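# Put the lid back onto the grey case

## Task

Place the lid back on top of the grey case, without undoing anything that was already in its finished state, and finish with neither hand holding anything.

## Robot and tools

Robot: two arms in a physics simulator. left_arm carries a five-finger left hand and right_arm a five-finger right hand (mirror images). Their bases sit at left_arm (-0.043, +0.373, 0) m and right_arm (-0.010, -0.250, 0) m, each turned very slightly about z. A camera stand is fixed to the floor behind the arms. show_instructions returns the reference images (pages such as FIVE-FINGER LEFT HAND) and moves nothing.

Frames: the scene frame has its origin at table-top height, halfway between the nominal bases, +z up, +x out over the table, and left_arm on the +y side. Reported end_effector_position (m) and end_effector_quat_wxyz, plus poses and velocities, are in the scene frame. Motion offsets, however, are along the axes of each arm's current Hand target. The hand point is 0.05 m in front of the palm and 0.15 m from the wrist face; its +z runs along straight fingers, +y out of the palm, +x across the palm away from the thumb on the right hand (toward the thumb on the left). Straight fingertips reach 0.06 to 0.07 m past the point and sit 0.06 m behind it along -y. A wrist bracket on the little-finger side can collide with things.

The row: every action row is 28 numbers in [-1, 1], always both arms. Order: left_arm dx, dy, dz, rx, ry, rz; left hand thumb_turn, thumb_bend, index, middle, ring, little; left force_limit, speed; then the same 14 for right_arm. The six pose numbers are an offset, not a pose, from that arm's Hand target as it stood when the action (or move) began; 1.0 equals 0.6 m for dx/dy/dz or 180 degrees, and rx, ry, rz form one rotation vector. All six at 0 re-requests the current Hand target. Each row of an action counts from the same start, not from the row before.

Hand numbers: -1 is open (thumb beside palm and straight, fingers straight), +1 closed (thumb across the palm and fully bent, fingers curled). force_limit maps -1 to about 0 N and +1 to 10 N at the fingertip (15 N for the two thumb motors); speed runs from nearly still at -1 to full at +0.48 and above. For a soft grip close at speed -0.94 or lower. Instead of six motor numbers you may give grasp numbers a, b, c in the first three places with exactly 0 in the other three: a curls index and middle and bends the thumb, b curls ring and little, c swings the thumb in front of the palm; (0,0,0) is a fully open hand. Use 0.001 if you really want a single motor at zero. The hand grips items roughly 0.035 to 0.065 m thick with the thumb opposed, or a handle from about 0.025 m. Every hand slot must be filled: to keep a hand unchanged, resend the eight numbers it last executed (or, if none yet, its hand_measured, hand_force_limit, hand_speed). To loosen, send a value more open than hand_measured; to squeeze more, raise force_limit and send a more closed target.

Tools:
execute_actions(actions, cameras): actions is a list of up to 15-row tables, each row one 1/30 s step; a short table repeats its final row to fill 15 steps; each action lasts 0.5 s. An empty list returns images; otherwise name cameras to get them.
move(target, speed, blend, blocking, cameras): target is one 28-number row or a list of up to 15 rows, all offsets from the same starting Hand targets. speed is path top speed in m/s, 0.002 to 4.3, default 0.25 (turning limited to twice that in rad/s), one value or one per target. blend, in m, rounds corners between listed targets; 0 stops at each. Paths end together, last 0.5 to 10 s, and do not avoid obstacles or the other arm. Keep paths away from an arm's own base. blocking=false returns after about 0.5 s while it runs.
wait(seconds 0 to 10), stop() to brake a running move, zoom_image(camera, region [x0,y0,x1,y1], at most 504 by 504 px) on the latest image, finished_scene(scene 1) to end for good.
Cameras: cam_head_left, cam_head_right, cam_high, cam_low (896x504), cam_left_wrist, cam_right_wrist (672x504, fisheye).

Results: per arm, end_effector_position/quat, Hand target (the last commanded pose after clipping; next offsets start here), joint positions, velocities and torques, and hand_measured, hand_stopped_by (moving, target, force, stalled, fault), hand_load_n (fingertip load, positive pushing open; near 0 after a lost grip) in motor order. move adds a move: line such as done, off_target, moving, held or fault, plus limits like paced or held. Done means within 10 mm and 2 degrees; it says nothing about contact. Resting 1 to 3 cm (sometimes 5 cm) below target is normal sag; resending, even all zeros, asks again, and a residual gap can be sent as an offset. Orientation commands are clipped to 40 degrees from the measured one per step.

Avoid: dropping or letting go of a moving part, anything falling off the table or being left off it, fast impacts, pressing hard into fixed or heavy objects, overloading fingers, and any contact or squeeze between the two hands. A stopped arm keeps pushing until commanded back past its hand point. Long loaded holds or stretched reach heat the motors; MOTOR HOT appears near 85 C and at 100 C the arm drops. Objects may occasionally be nudged. Before finishing, the lid must rest on the case on its own with both hands open and clear.

Each tool is called in YAML: its name, and indented under it one key for each argument.

Reference images:

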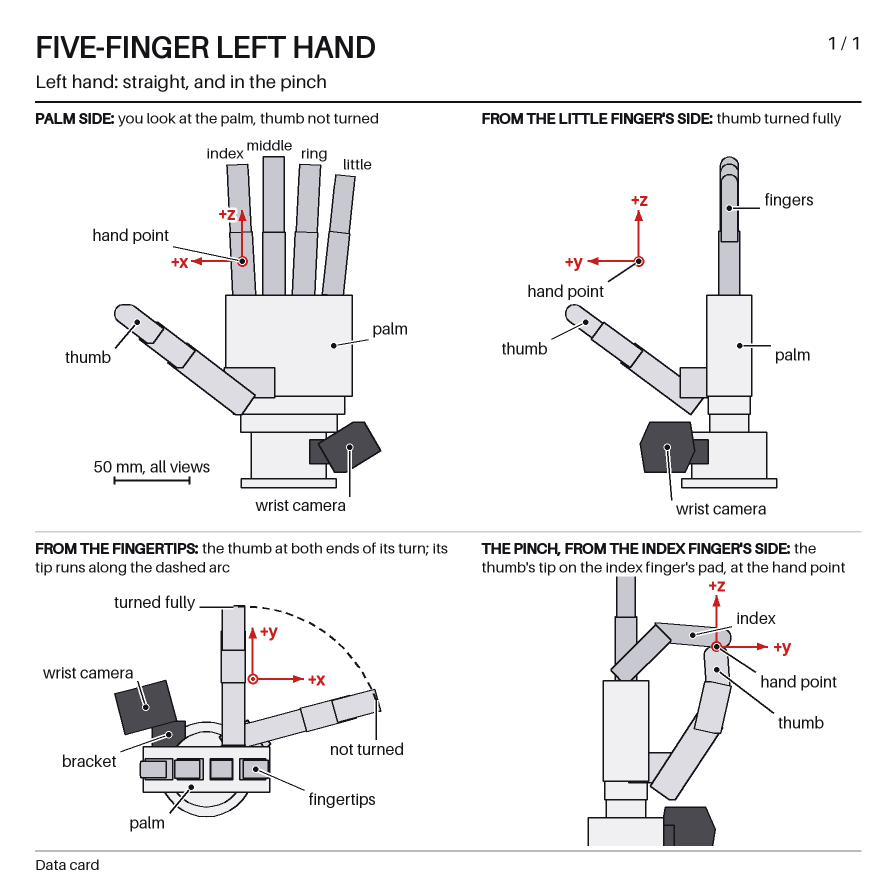

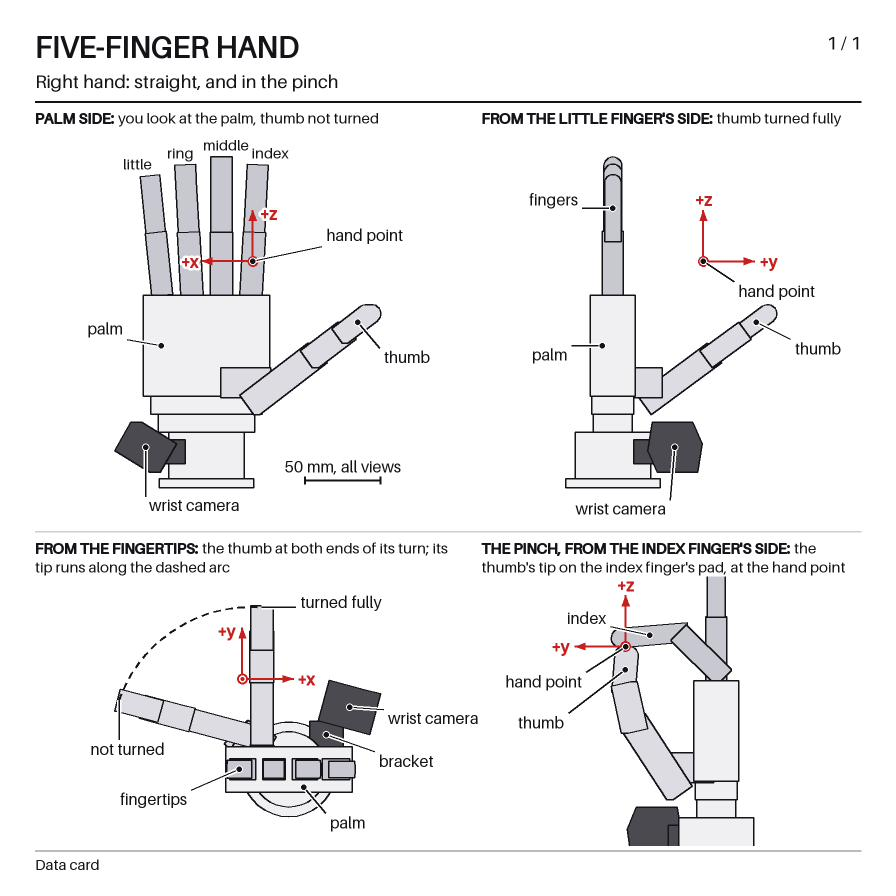

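## Session

execute_actions:
  actions: []

Scene clock: 0.00 s.
left_arm: end_effector_position=(+0.2136, +0.1384, +0.2644) hand_measured=(-1.000, -1.000, -1.000, -1.000, -1.000, -1.000) hand_load_n=(+0.0, +0.0, +0.0, +0.0, +0.0, +0.0) hand_stopped_by=(target, target, target, target, target, target) hand_force_limit=0.00 hand_speed=-0.80 end_effector_quat_wxyz=(-0.075, -0.320, +0.841, -0.429) | right_arm: end_effector_position=(+0.8787, -0.3460, +0.3024) hand_measured=(-1.000, -1.000, -1.000, -1.000, -1.000, -1.000) hand_load_n=(+0.0, +0.0, +0.0, +0.0, +0.0, +0.0) hand_stopped_by=(target, target, target, target, target, target) hand_force_limit=0.00 hand_speed=-0.80 end_effector_quat_wxyz=(+0.178, +0.726, -0.295, +0.595)
Joint positions: left_arm=[-0.285 1.025 0.991 -0.984 0.753 0.301] | right_arm=[0.083 2.357 2.502 -0.458 0.732 -1.262]
Joint velocities: within noise
Joint torques (N m): no reading
Heat: left arm: hottest waist 37 °C; right arm: hottest waist 38 °C.
Hand target: left_arm +0.2192, +0.1367, +0.2736; -0.067, -0.316, +0.841, -0.435 | right_arm +0.8802, -0.3458, +0.3186; +0.172, +0.716, -0.299, +0.606

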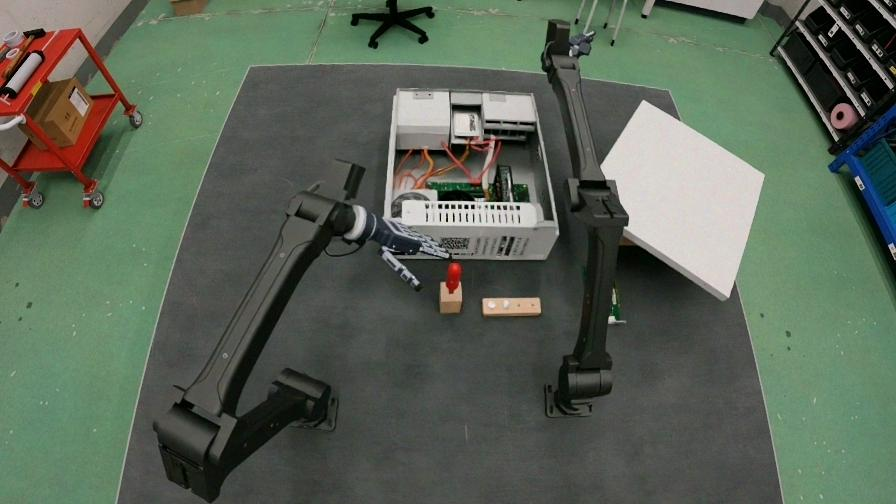

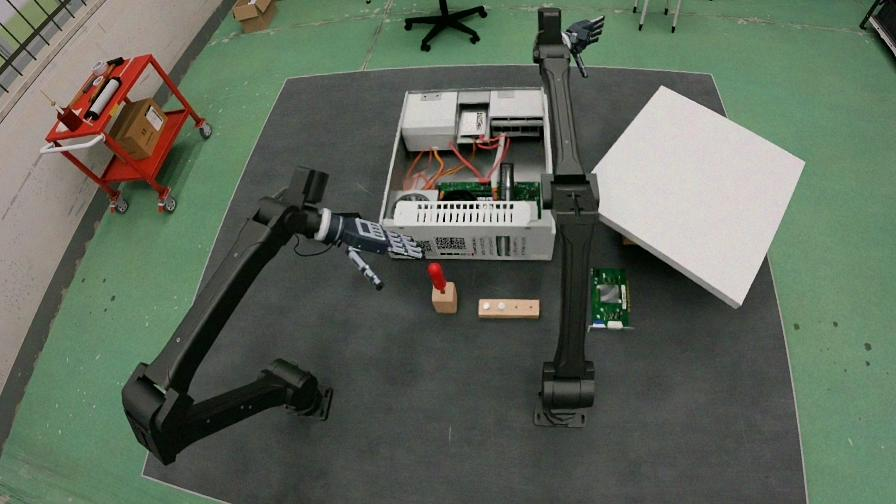

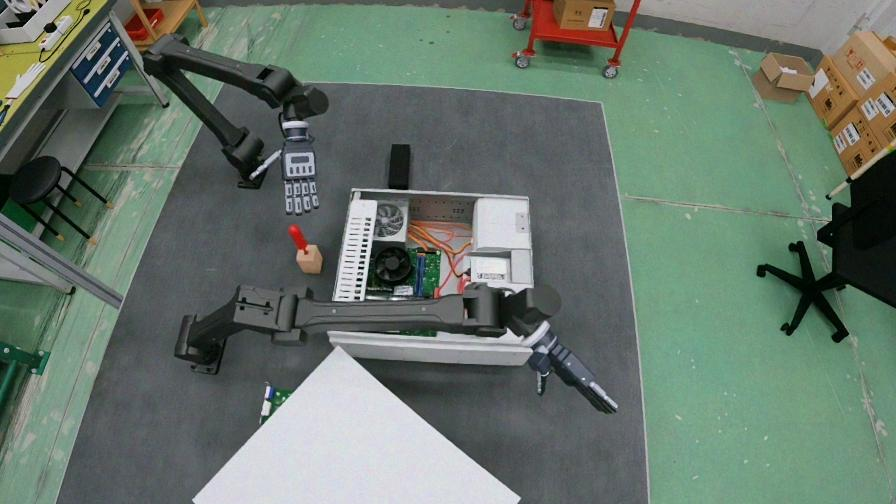

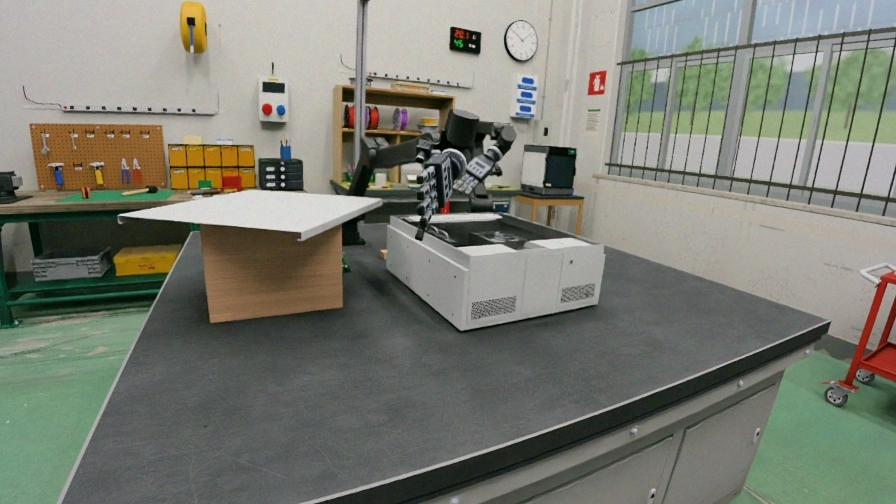

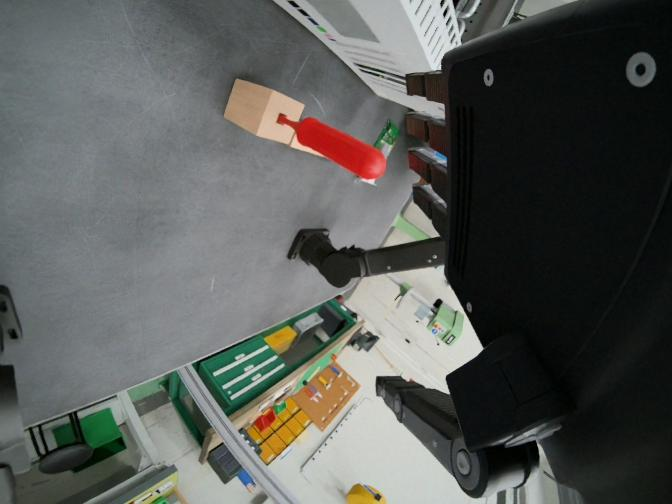

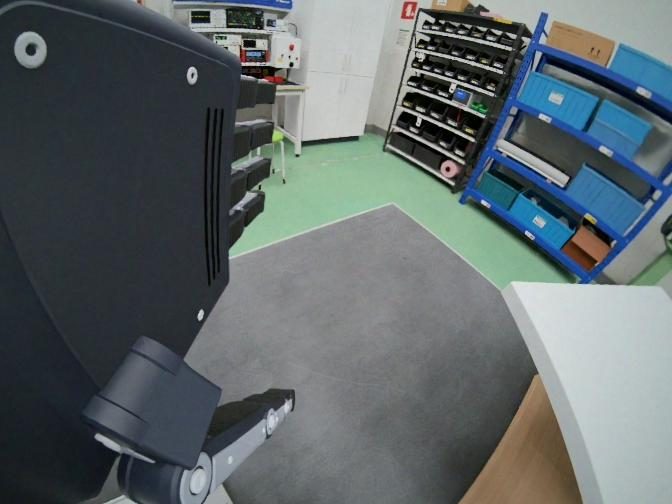

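zoom_image:
  camera: "cam_head_right"
  region: [370, 70, 620, 340]

zoom_image:
  camera: "cam_head_right"
  region: [540, 60, 840, 340]

zoom_image:
  camera: "cam_low"
  region: [100, 160, 420, 340]

zoom_image:
  camera: "cam_low"
  region: [370, 180, 630, 340]

zoom_image:
  camera: "cam_high"
  region: [300, 140, 640, 420]

zoom_image:
  camera: "cam_high"
  region: [160, 300, 560, 504]

Scaled by 1.867.

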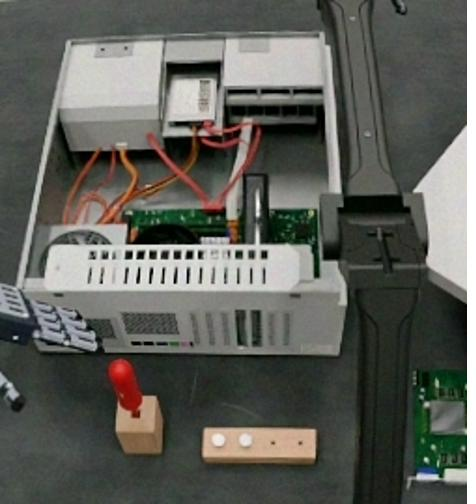

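Scaled by 1.680.

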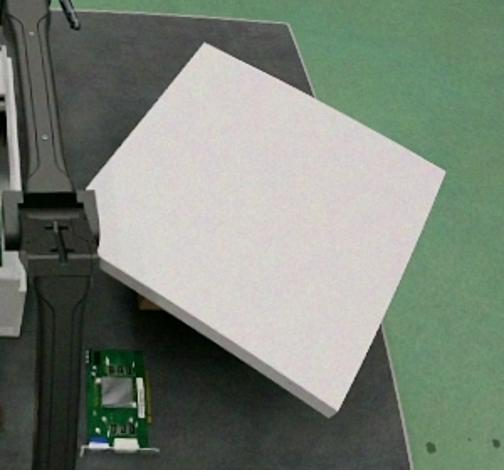

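Scaled by 1.575.

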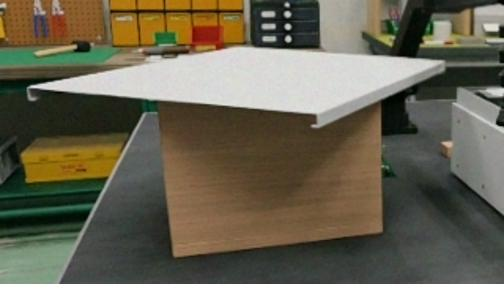

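Scaled by 1.938.

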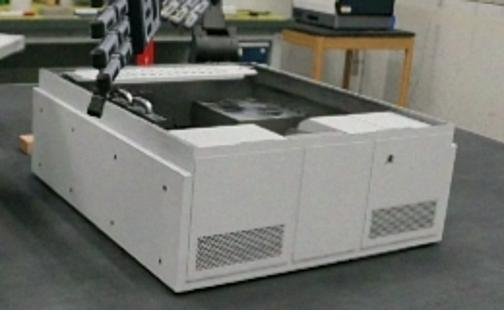

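Scaled by 1.482.

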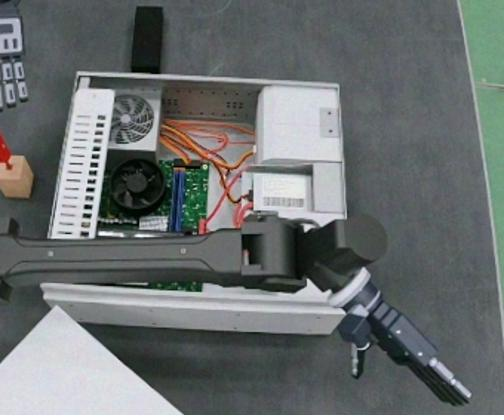

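Scaled by 1.260.

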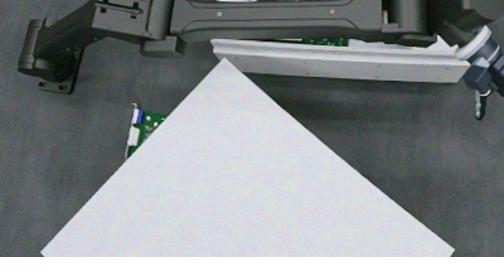

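move:
  target:
    - [0,0,0,0,0,0,-1,-1,-1,-1,-1,-1,0,-0.8,0.2282,0.0771,-0.1785,0,0,0,-1,-1,-1,-1,-1,-1,0,-0.8]
    - [0,0,0,0,0,0,-1,-1,-1,-1,-1,-1,0,-0.8,0.175,0.422,-0.864,0,0,0,-1,-1,-1,-1,-1,-1,0,-0.8]
  speed: 0.3
  blend: [0.05, 0]
  cameras: ["all"]

Scene clock: 84.00 s.
left_arm: end_effector_position=(+0.2136, +0.1384, +0.2644) hand_measured=(-1.000, -1.000, -1.000, -1.000, -1.000, -1.000) hand_load_n=(+0.0, +0.0, +0.0, -0.5, +0.0, +0.0) hand_stopped_by=(target, target, target, target, target, target) hand_force_limit=0.00 hand_speed=-0.80 end_effector_quat_wxyz=(-0.075, -0.320, +0.841, -0.429) | right_arm: end_effector_position=(+0.3292, -0.2516, +0.4964) hand_measured=(-1.000, -1.000, -1.000, -1.000, -1.000, -1.000) hand_load_n=(+0.0, +0.0, +0.0, +0.0, +0.0, +0.0) hand_stopped_by=(target, target, target, target, target, target) hand_force_limit=0.00 hand_speed=-0.80 end_effector_quat_wxyz=(+0.177, +0.716, -0.299, +0.605)
Joint positions: left_arm=[-0.285 1.025 0.991 -0.984 0.753 0.301] | right_arm=[0.6 0.97 1.33 -0.984 1.213 -0.867]
Joint torques (N m): left_arm=[1.14 -3.9 10.74 1.14 0.76 0.09] | right_arm=[1.26 -4.25 11.12 0.91 0.5 0.13]
Heat: left arm: hottest elbow 38 °C; right arm: hottest shoulder 42 °C.
Hand target: left_arm +0.2192, +0.1367, +0.2736; -0.067, -0.316, +0.841, -0.435 | right_arm +0.3309, -0.2460, +0.4978; +0.172, +0.717, -0.299, +0.606
Off the commanded pose: left_arm 0.011 m, 1 deg | right_arm 0.006 m, 1 deg.
move: off_target (left_arm)

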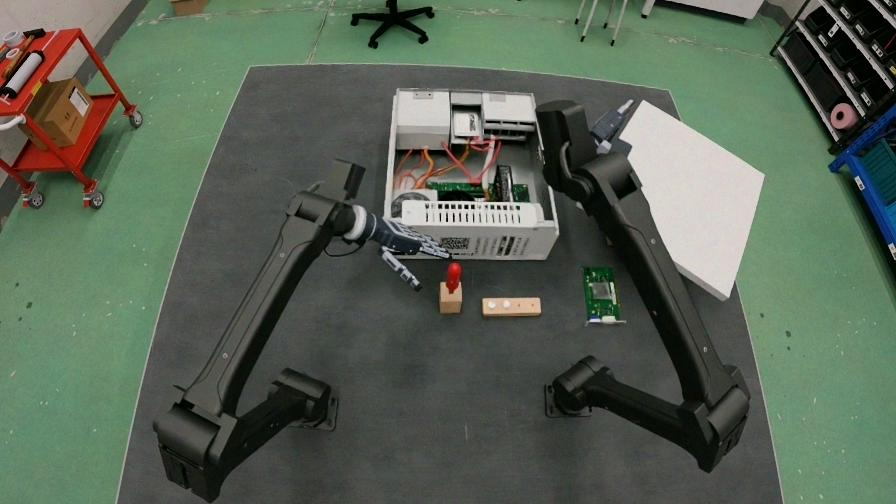

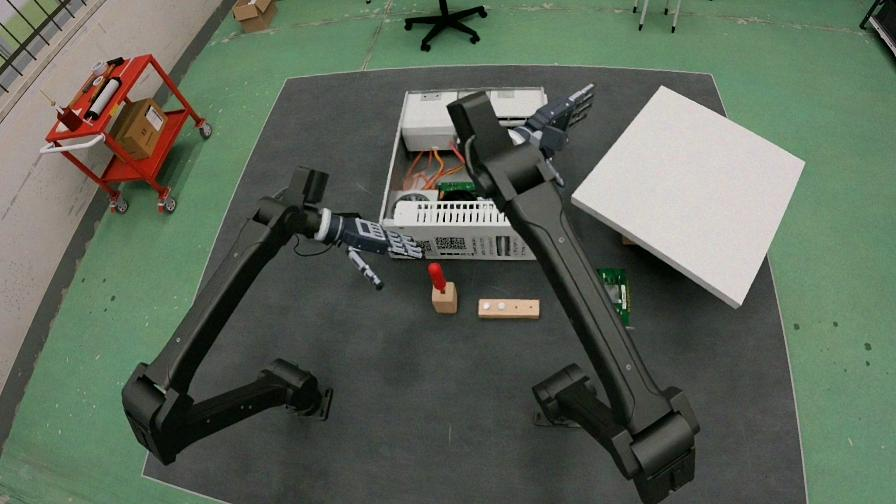

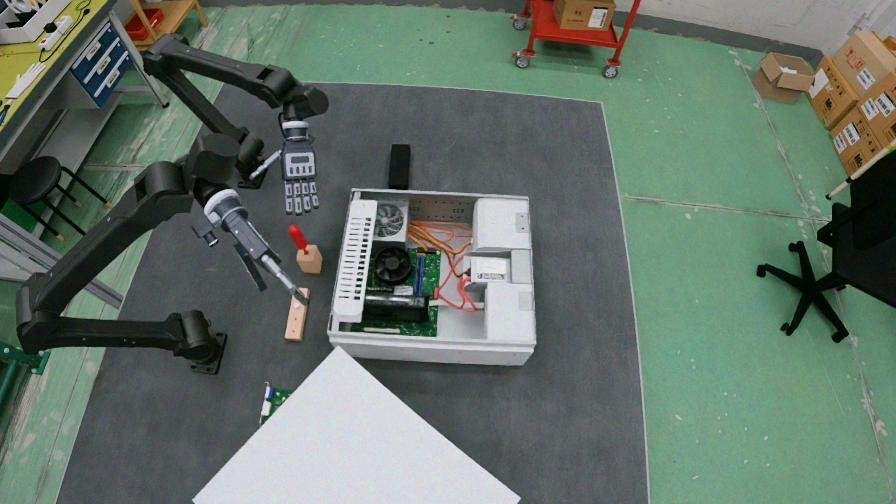

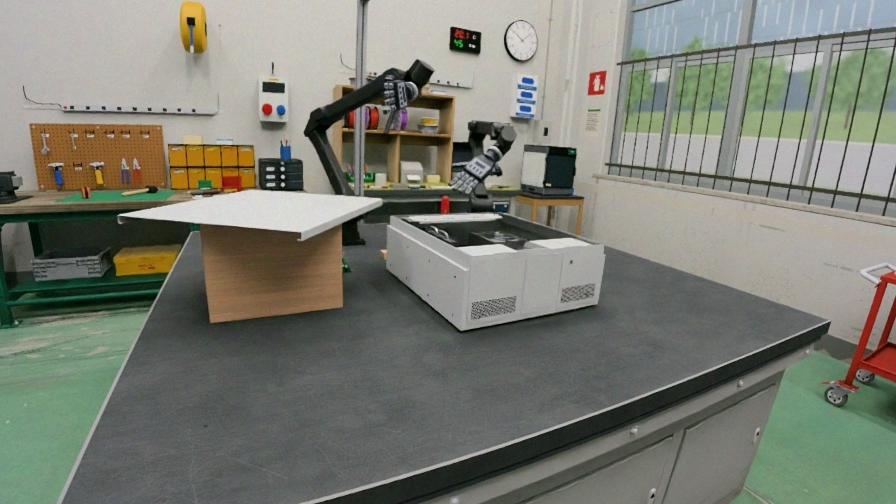

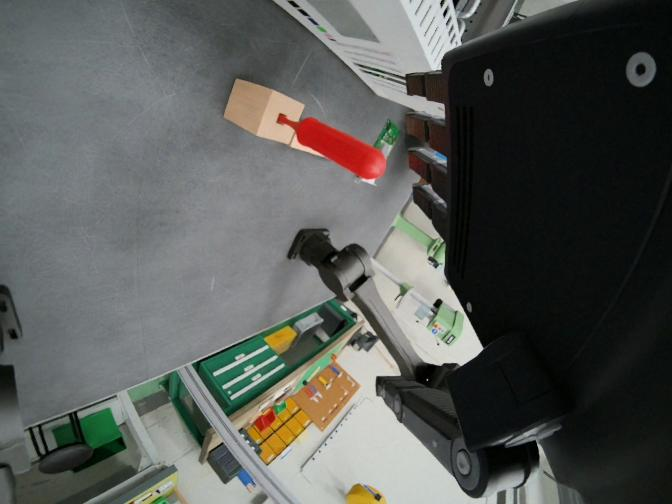

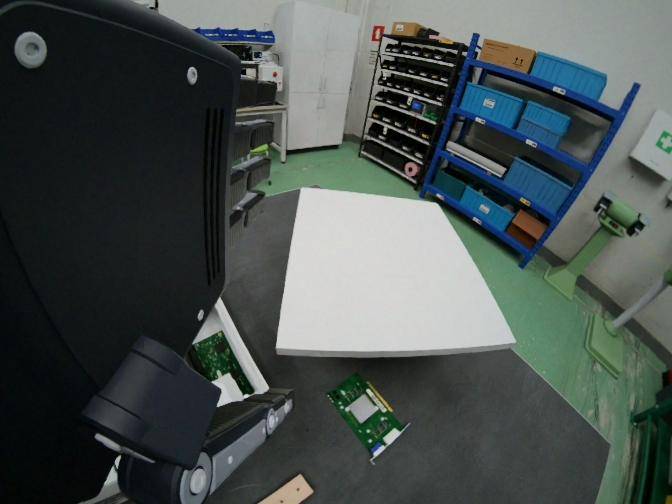

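zoom_image:
  camera: "cam_high"
  region: [320, 180, 450, 380]

zoom_image:
  camera: "cam_high"
  region: [430, 180, 560, 380]

zoom_image:
  camera: "cam_head_left"
  region: [370, 75, 580, 275]

zoom_image:
  camera: "cam_head_right"
  region: [560, 75, 820, 325]

zoom_image:
  camera: "cam_low"
  region: [110, 180, 400, 335]

zoom_image:
  camera: "cam_low"
  region: [380, 190, 620, 340]

zoom_image:
  camera: "cam_right_wrist"
  region: [240, 170, 540, 400]

Scaled by 2.520.

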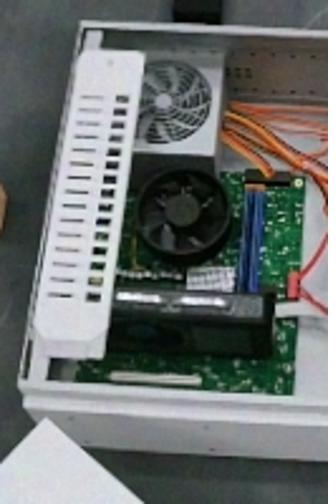

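Scaled by 2.520.

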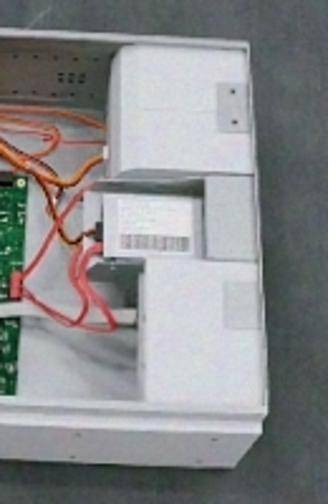

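Scaled by 2.400.

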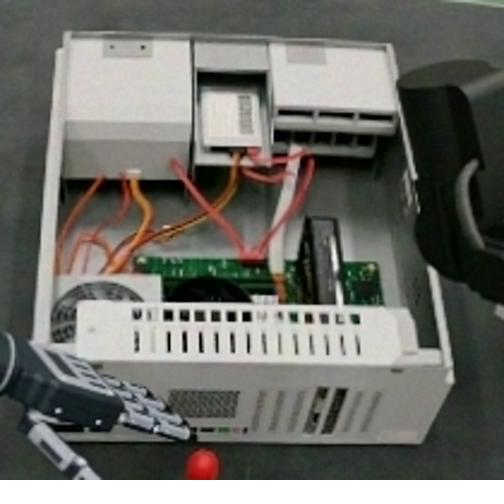

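Scaled by 1.938.

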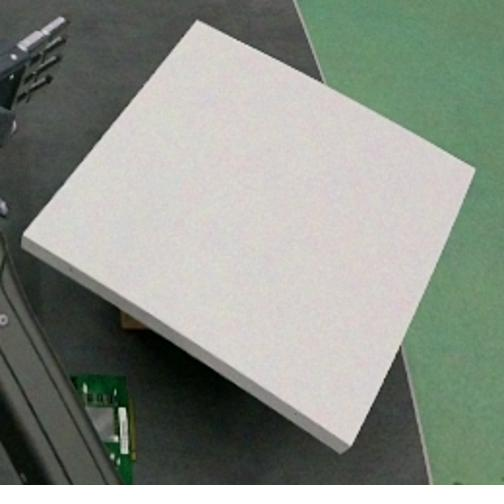

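Scaled by 1.738.

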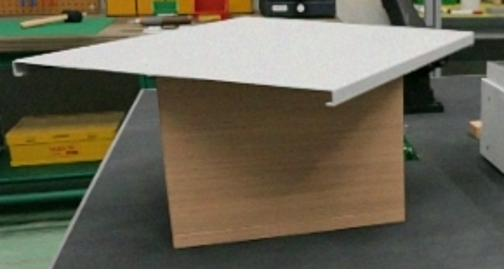

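Scaled by 2.100.

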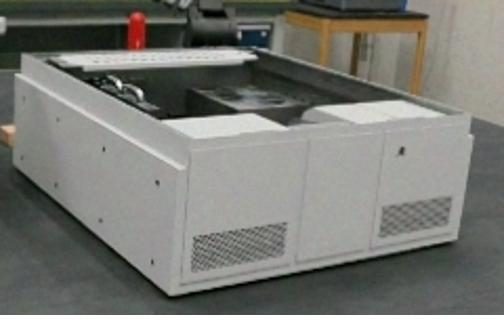

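Scaled by 1.680 from the camera's 672x504 image, which has a finer 960x720 frame.

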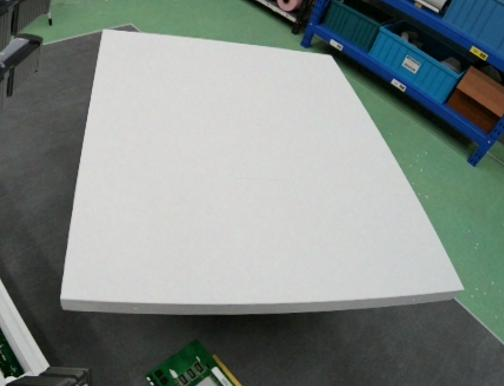

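move:
  target:
    - [0.031,-0.2215,-0.14,0,0,0,-1,-1,-1,-1,-1,-1,0,-0.8,0.0484,0.325,0.36,0.1075,-0.07,0.2072,-1,-1,-1,-1,-1,-1,0,-0.8]
    - [-0.0735,-0.691,0.549,0.203,0.0636,0.1607,1,-1,-1,-1,-1,-1,0,-0.3,0.0968,0.6495,0.72,0.2149,-0.1399,0.4144,1,-1,-1,-1,-1,-1,0,-0.3]
  speed: 0.25
  blend: [0.04, 0]
  cameras: ["all"]

Scene clock: 1040.67 s.
left_arm: end_effector_position=(+0.5467, -0.2615, +0.3263) hand_measured=(+1.000, -1.000, -1.000, -1.000, -1.000, -1.000) hand_load_n=(+0.0, +0.0, +0.0, +0.0, +0.0, +0.0) hand_stopped_by=(target, target, target, target, target, target) hand_force_limit=0.00 hand_speed=-0.30 end_effector_quat_wxyz=(+0.060, -0.067, +0.711, -0.698) | right_arm: end_effector_position=(+0.4202, -0.8071, +0.3943) hand_measured=(+1.000, -1.000, -1.000, -1.000, -1.000, -1.000) hand_load_n=(+0.5, +0.0, +0.0, +0.0, +0.0, -0.5) hand_stopped_by=(target, target, target, target, target, target) hand_force_limit=0.00 hand_speed=-0.30 end_effector_quat_wxyz=(+0.520, -0.509, +0.503, -0.467)
Joint positions: left_arm=[-0.607 2.117 2.047 0.044 0.748 0.009] | right_arm=[-1.187 1.852 1.82 -0.044 -1.249 -0.024]
Joint torques (N m): left_arm=[0.73 -21.25 14.57 1.35 0.26 0.01] | right_arm=[1.26 -18.84 15.8 2.06 -0.23 0.22]
Heat: left arm: hottest elbow 47 °C; right arm: hottest elbow 46 °C.
Hand target: left_arm +0.5516, -0.2724, +0.3402; +0.062, -0.061, +0.704, -0.704 | right_arm +0.4185, -0.8190, +0.4202; +0.511, -0.514, +0.487, -0.488
Off the commanded pose: left_arm 0.018 m, 1 deg | right_arm 0.029 m, 3 deg.
move: off_target (left_arm, right_arm); target 2's new numbers were sent with right_arm's hand 0.029 m and 3 deg from that target

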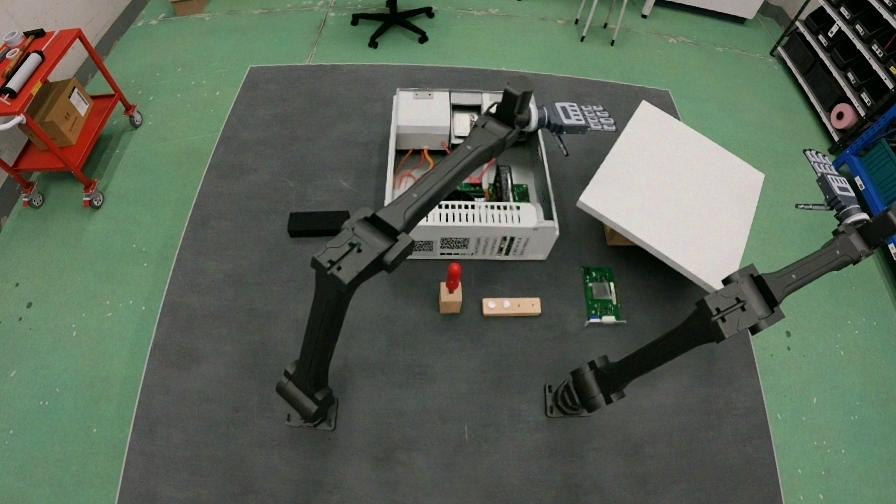

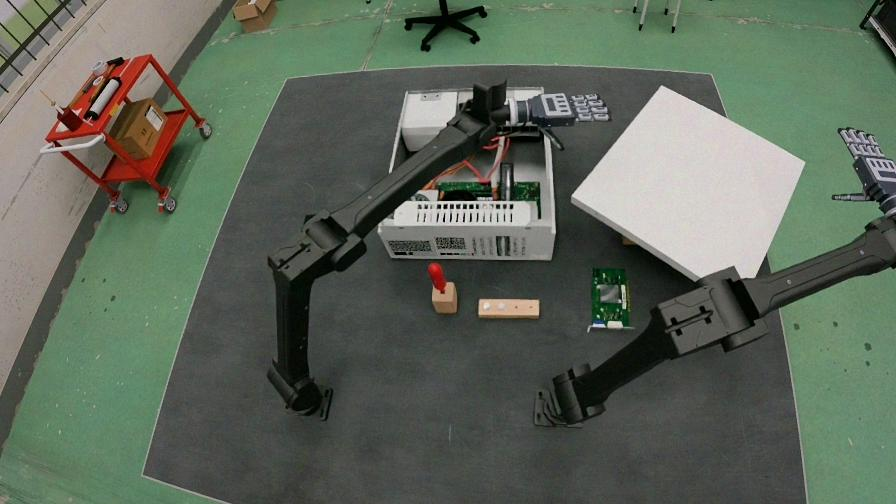

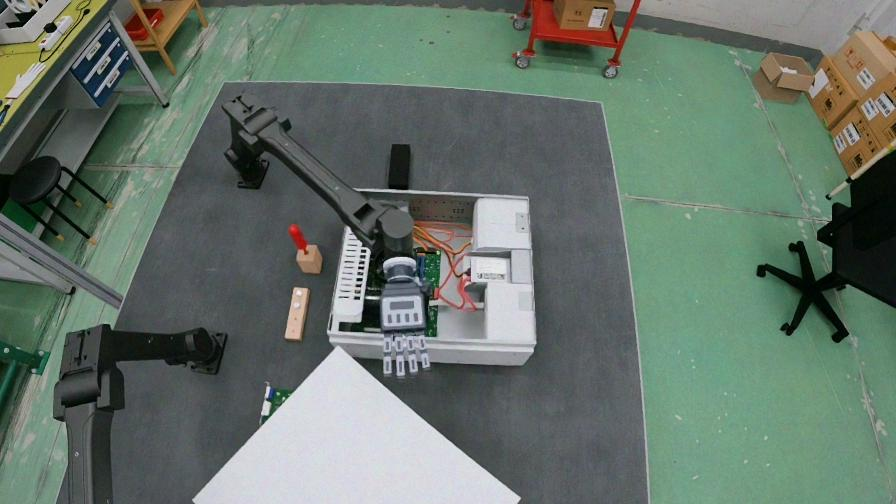

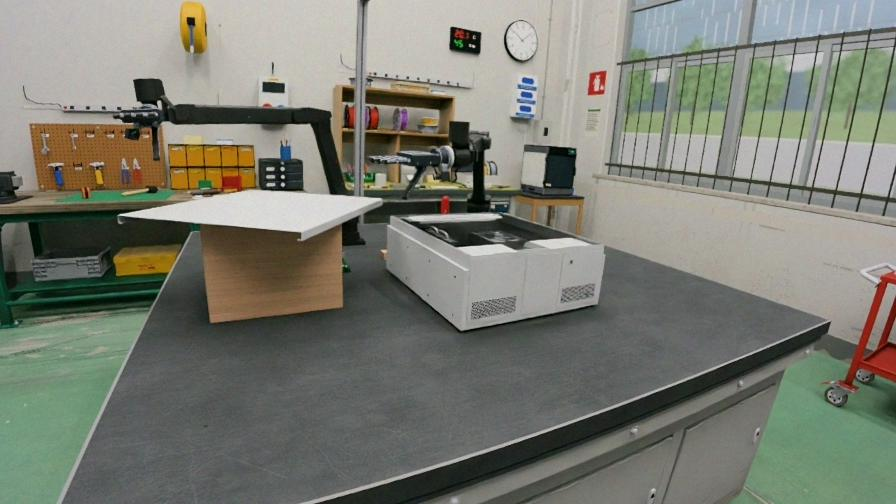

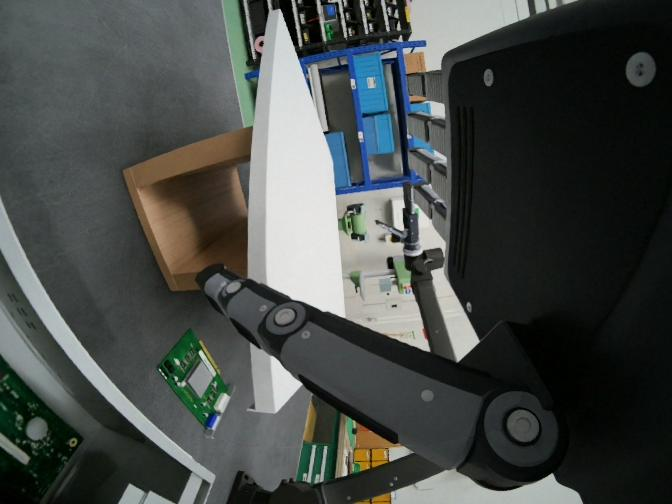

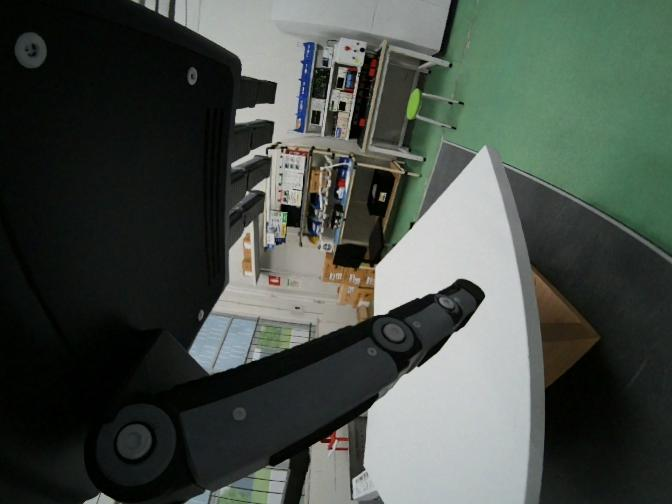

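zoom_image:
  camera: "cam_head_left"
  region: [370, 75, 570, 275]

zoom_image:
  camera: "cam_head_right"
  region: [365, 75, 565, 275]

zoom_image:
  camera: "cam_left_wrist"
  region: [100, 0, 420, 430]

zoom_image:
  camera: "cam_right_wrist"
  region: [350, 130, 650, 504]

zoom_image:
  camera: "cam_low"
  region: [360, 140, 620, 335]

Scaled by 2.520.

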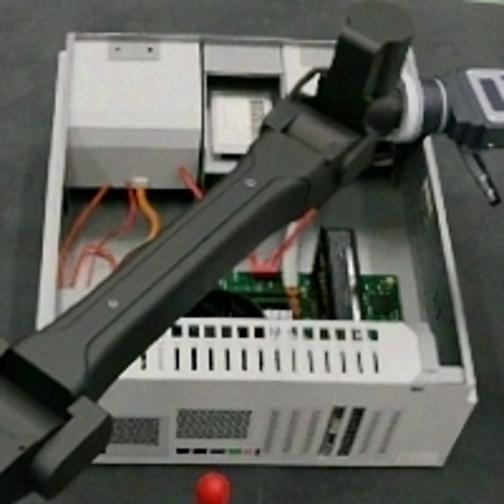

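Scaled by 2.520.

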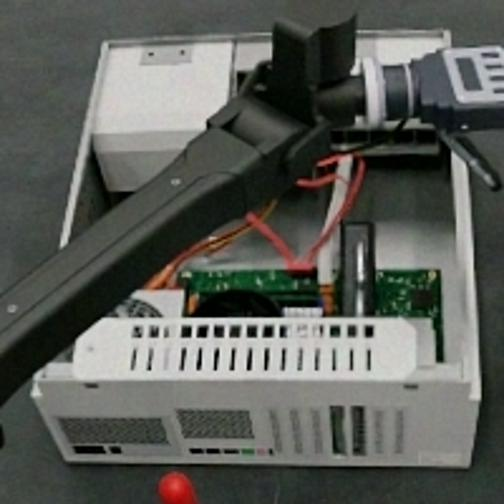

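Scaled by 1.172 from the camera's 672x504 image, which has a finer 960x720 frame.

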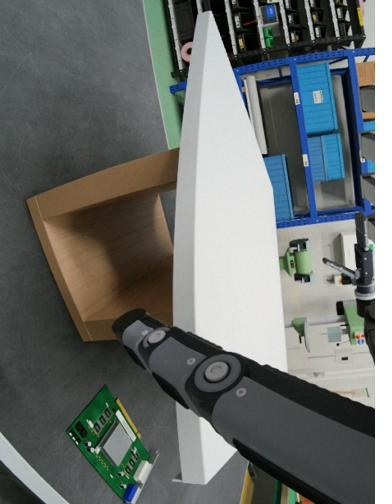

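Scaled by 1.348 from the camera's 672x504 image, which has a finer 960x720 frame.

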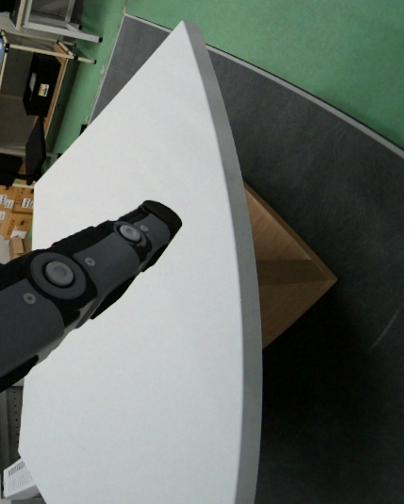

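Scaled by 1.938.

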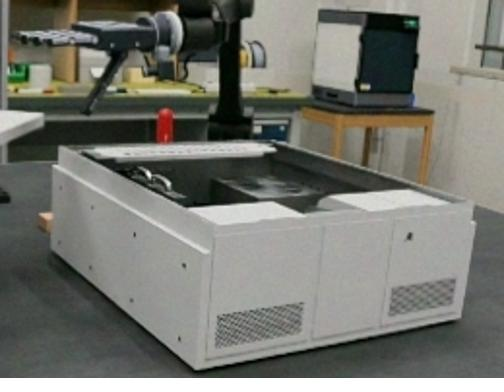

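zoom_image:
  camera: "cam_head_left"
  region: [570, 190, 690, 290]

zoom_image:
  camera: "cam_head_right"
  region: [570, 190, 690, 290]

zoom_image:
  camera: "cam_low"
  region: [190, 180, 390, 335]

Scaled by 4.200.

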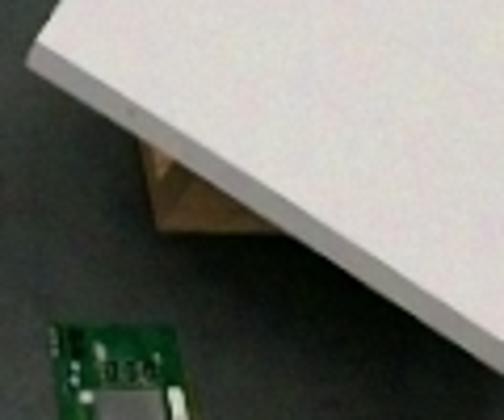

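Scaled by 4.200.

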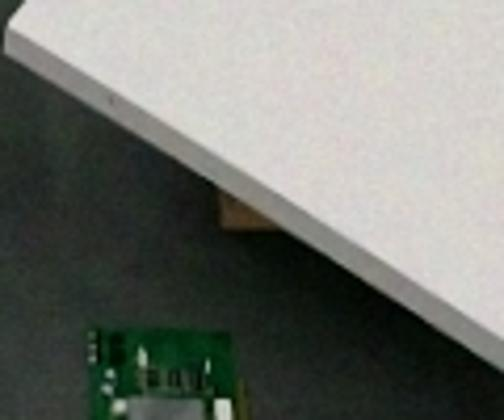

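Scaled by 2.520.

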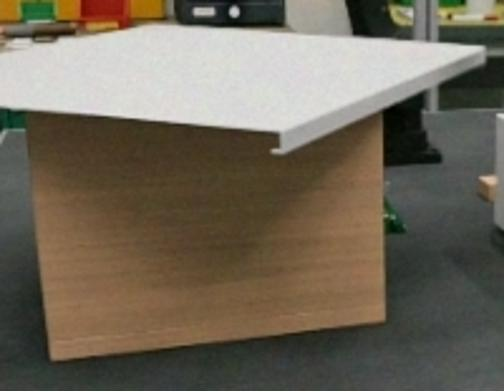

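move:
  target: [-0.0005,0.1603,0.0345,0,0,0,1,-1,-1,-1,-1,-1,0,-0.3,0.009,0.2767,0.0132,0,0,0,1,-1,-1,-1,-1,-1,0,-0.3]
  speed: 0.15
  cameras: ["all"]

Scene clock: 1193.27 s.
left_arm: end_effector_position=(+0.5589, -0.2850, +0.2675) hand_measured=(+1.000, -1.000, -1.000, -1.000, -1.000, -1.000) hand_load_n=(+0.0, +0.0, +0.0, +0.0, +0.0, +0.0) hand_stopped_by=(target, target, target, target, target, target) hand_force_limit=0.00 hand_speed=-0.30 end_effector_quat_wxyz=(+0.071, -0.056, +0.701, -0.708) | right_arm: end_effector_position=(+0.4268, -0.8239, +0.2631) hand_measured=(+1.000, -1.000, -1.000, -1.000, -1.000, -1.000) hand_load_n=(+0.0, +0.0, -0.5, +0.0, +0.0, +0.0) hand_stopped_by=(target, target, target, target, target, target) hand_force_limit=0.00 hand_speed=-0.30 end_effector_quat_wxyz=(+0.509, -0.518, +0.482, -0.491)
Joint positions: left_arm=[-0.622 2.215 2.037 0.194 0.735 0.009] | right_arm=[-1.187 1.958 1.608 0.345 -1.246 -0.023]
Joint torques (N m): left_arm=[0.5 -22.65 8.69 2.5 0.05 0.02] | right_arm=[1.79 -19.19 8.94 1.95 0.02 0.09]
Heat: left arm: hottest elbow 58 °C; right arm: hottest elbow 54 °C.
Hand target: left_arm +0.5557, -0.2927, +0.2440; +0.062, -0.061, +0.704, -0.705 | right_arm +0.4264, -0.8243, +0.2543; +0.512, -0.514, +0.487, -0.487
Off the commanded pose: left_arm 0.025 m, 1 deg | right_arm 0.009 m, 1 deg.
move: off_target (left_arm)

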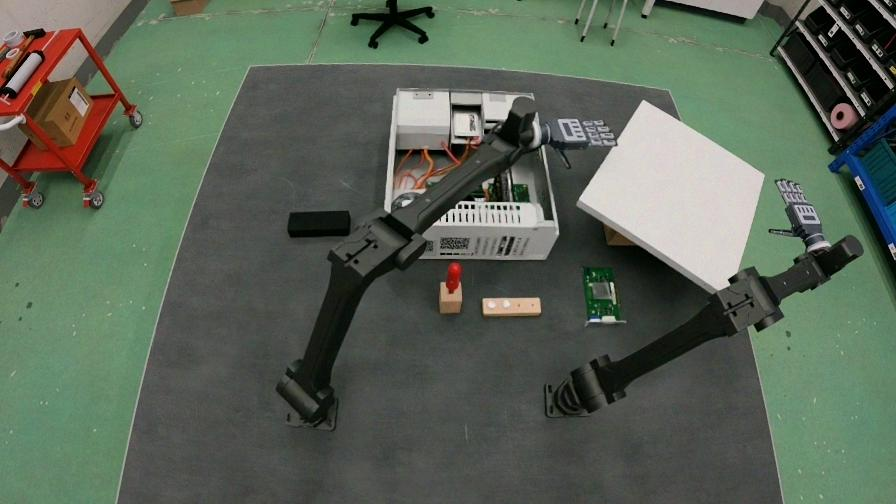

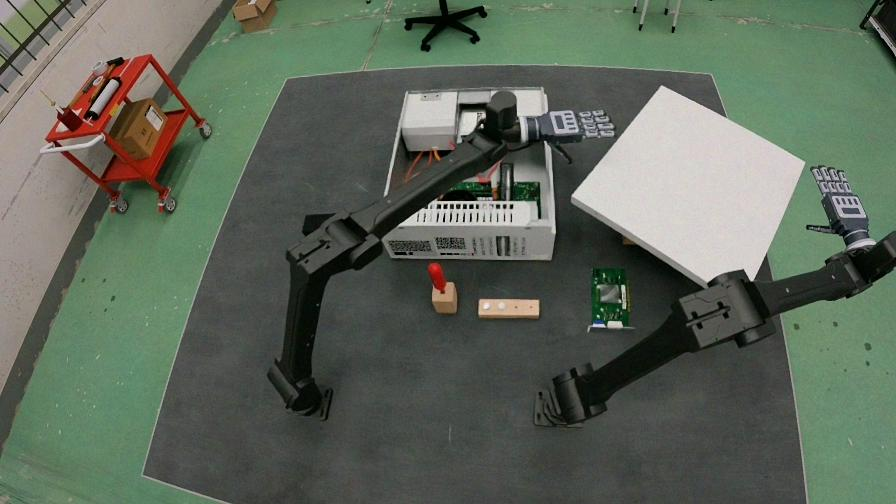

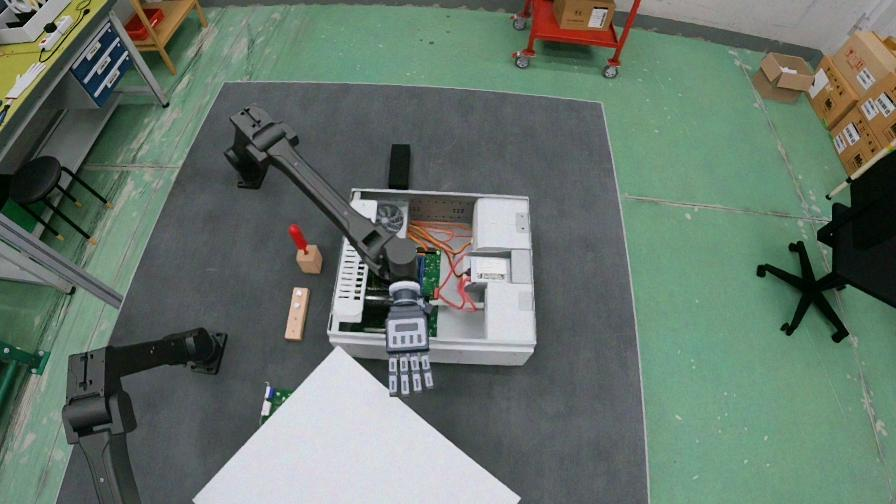

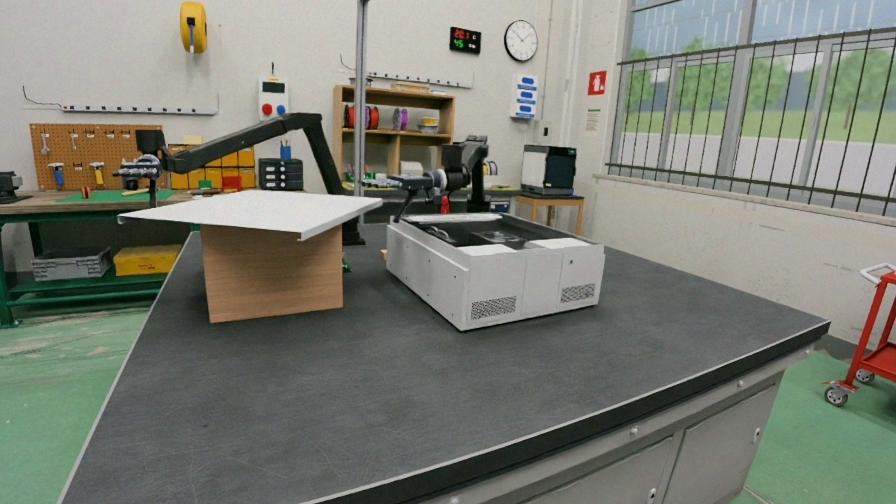

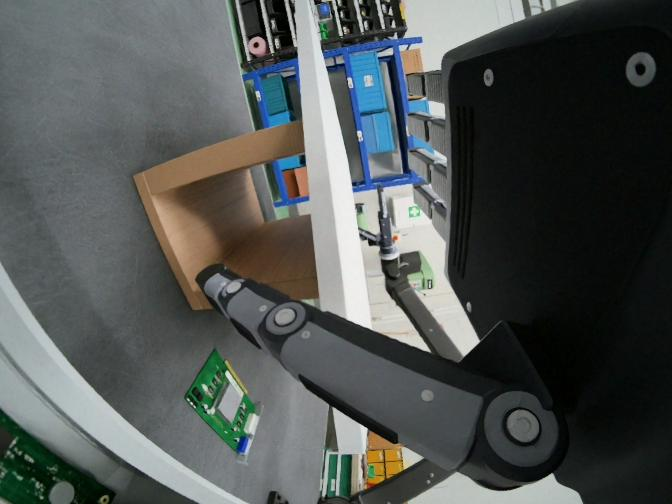

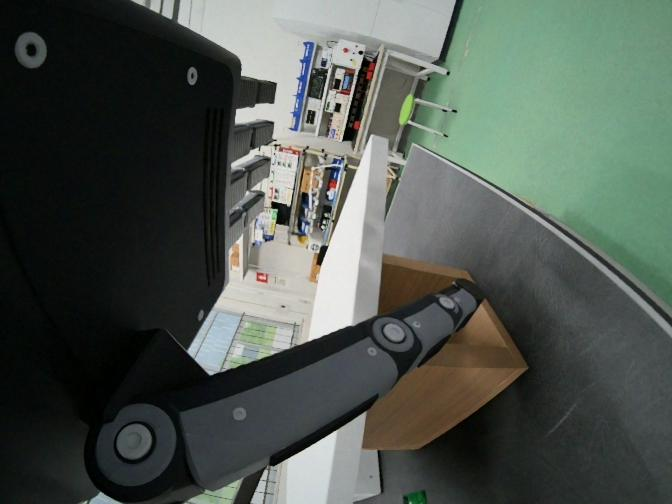

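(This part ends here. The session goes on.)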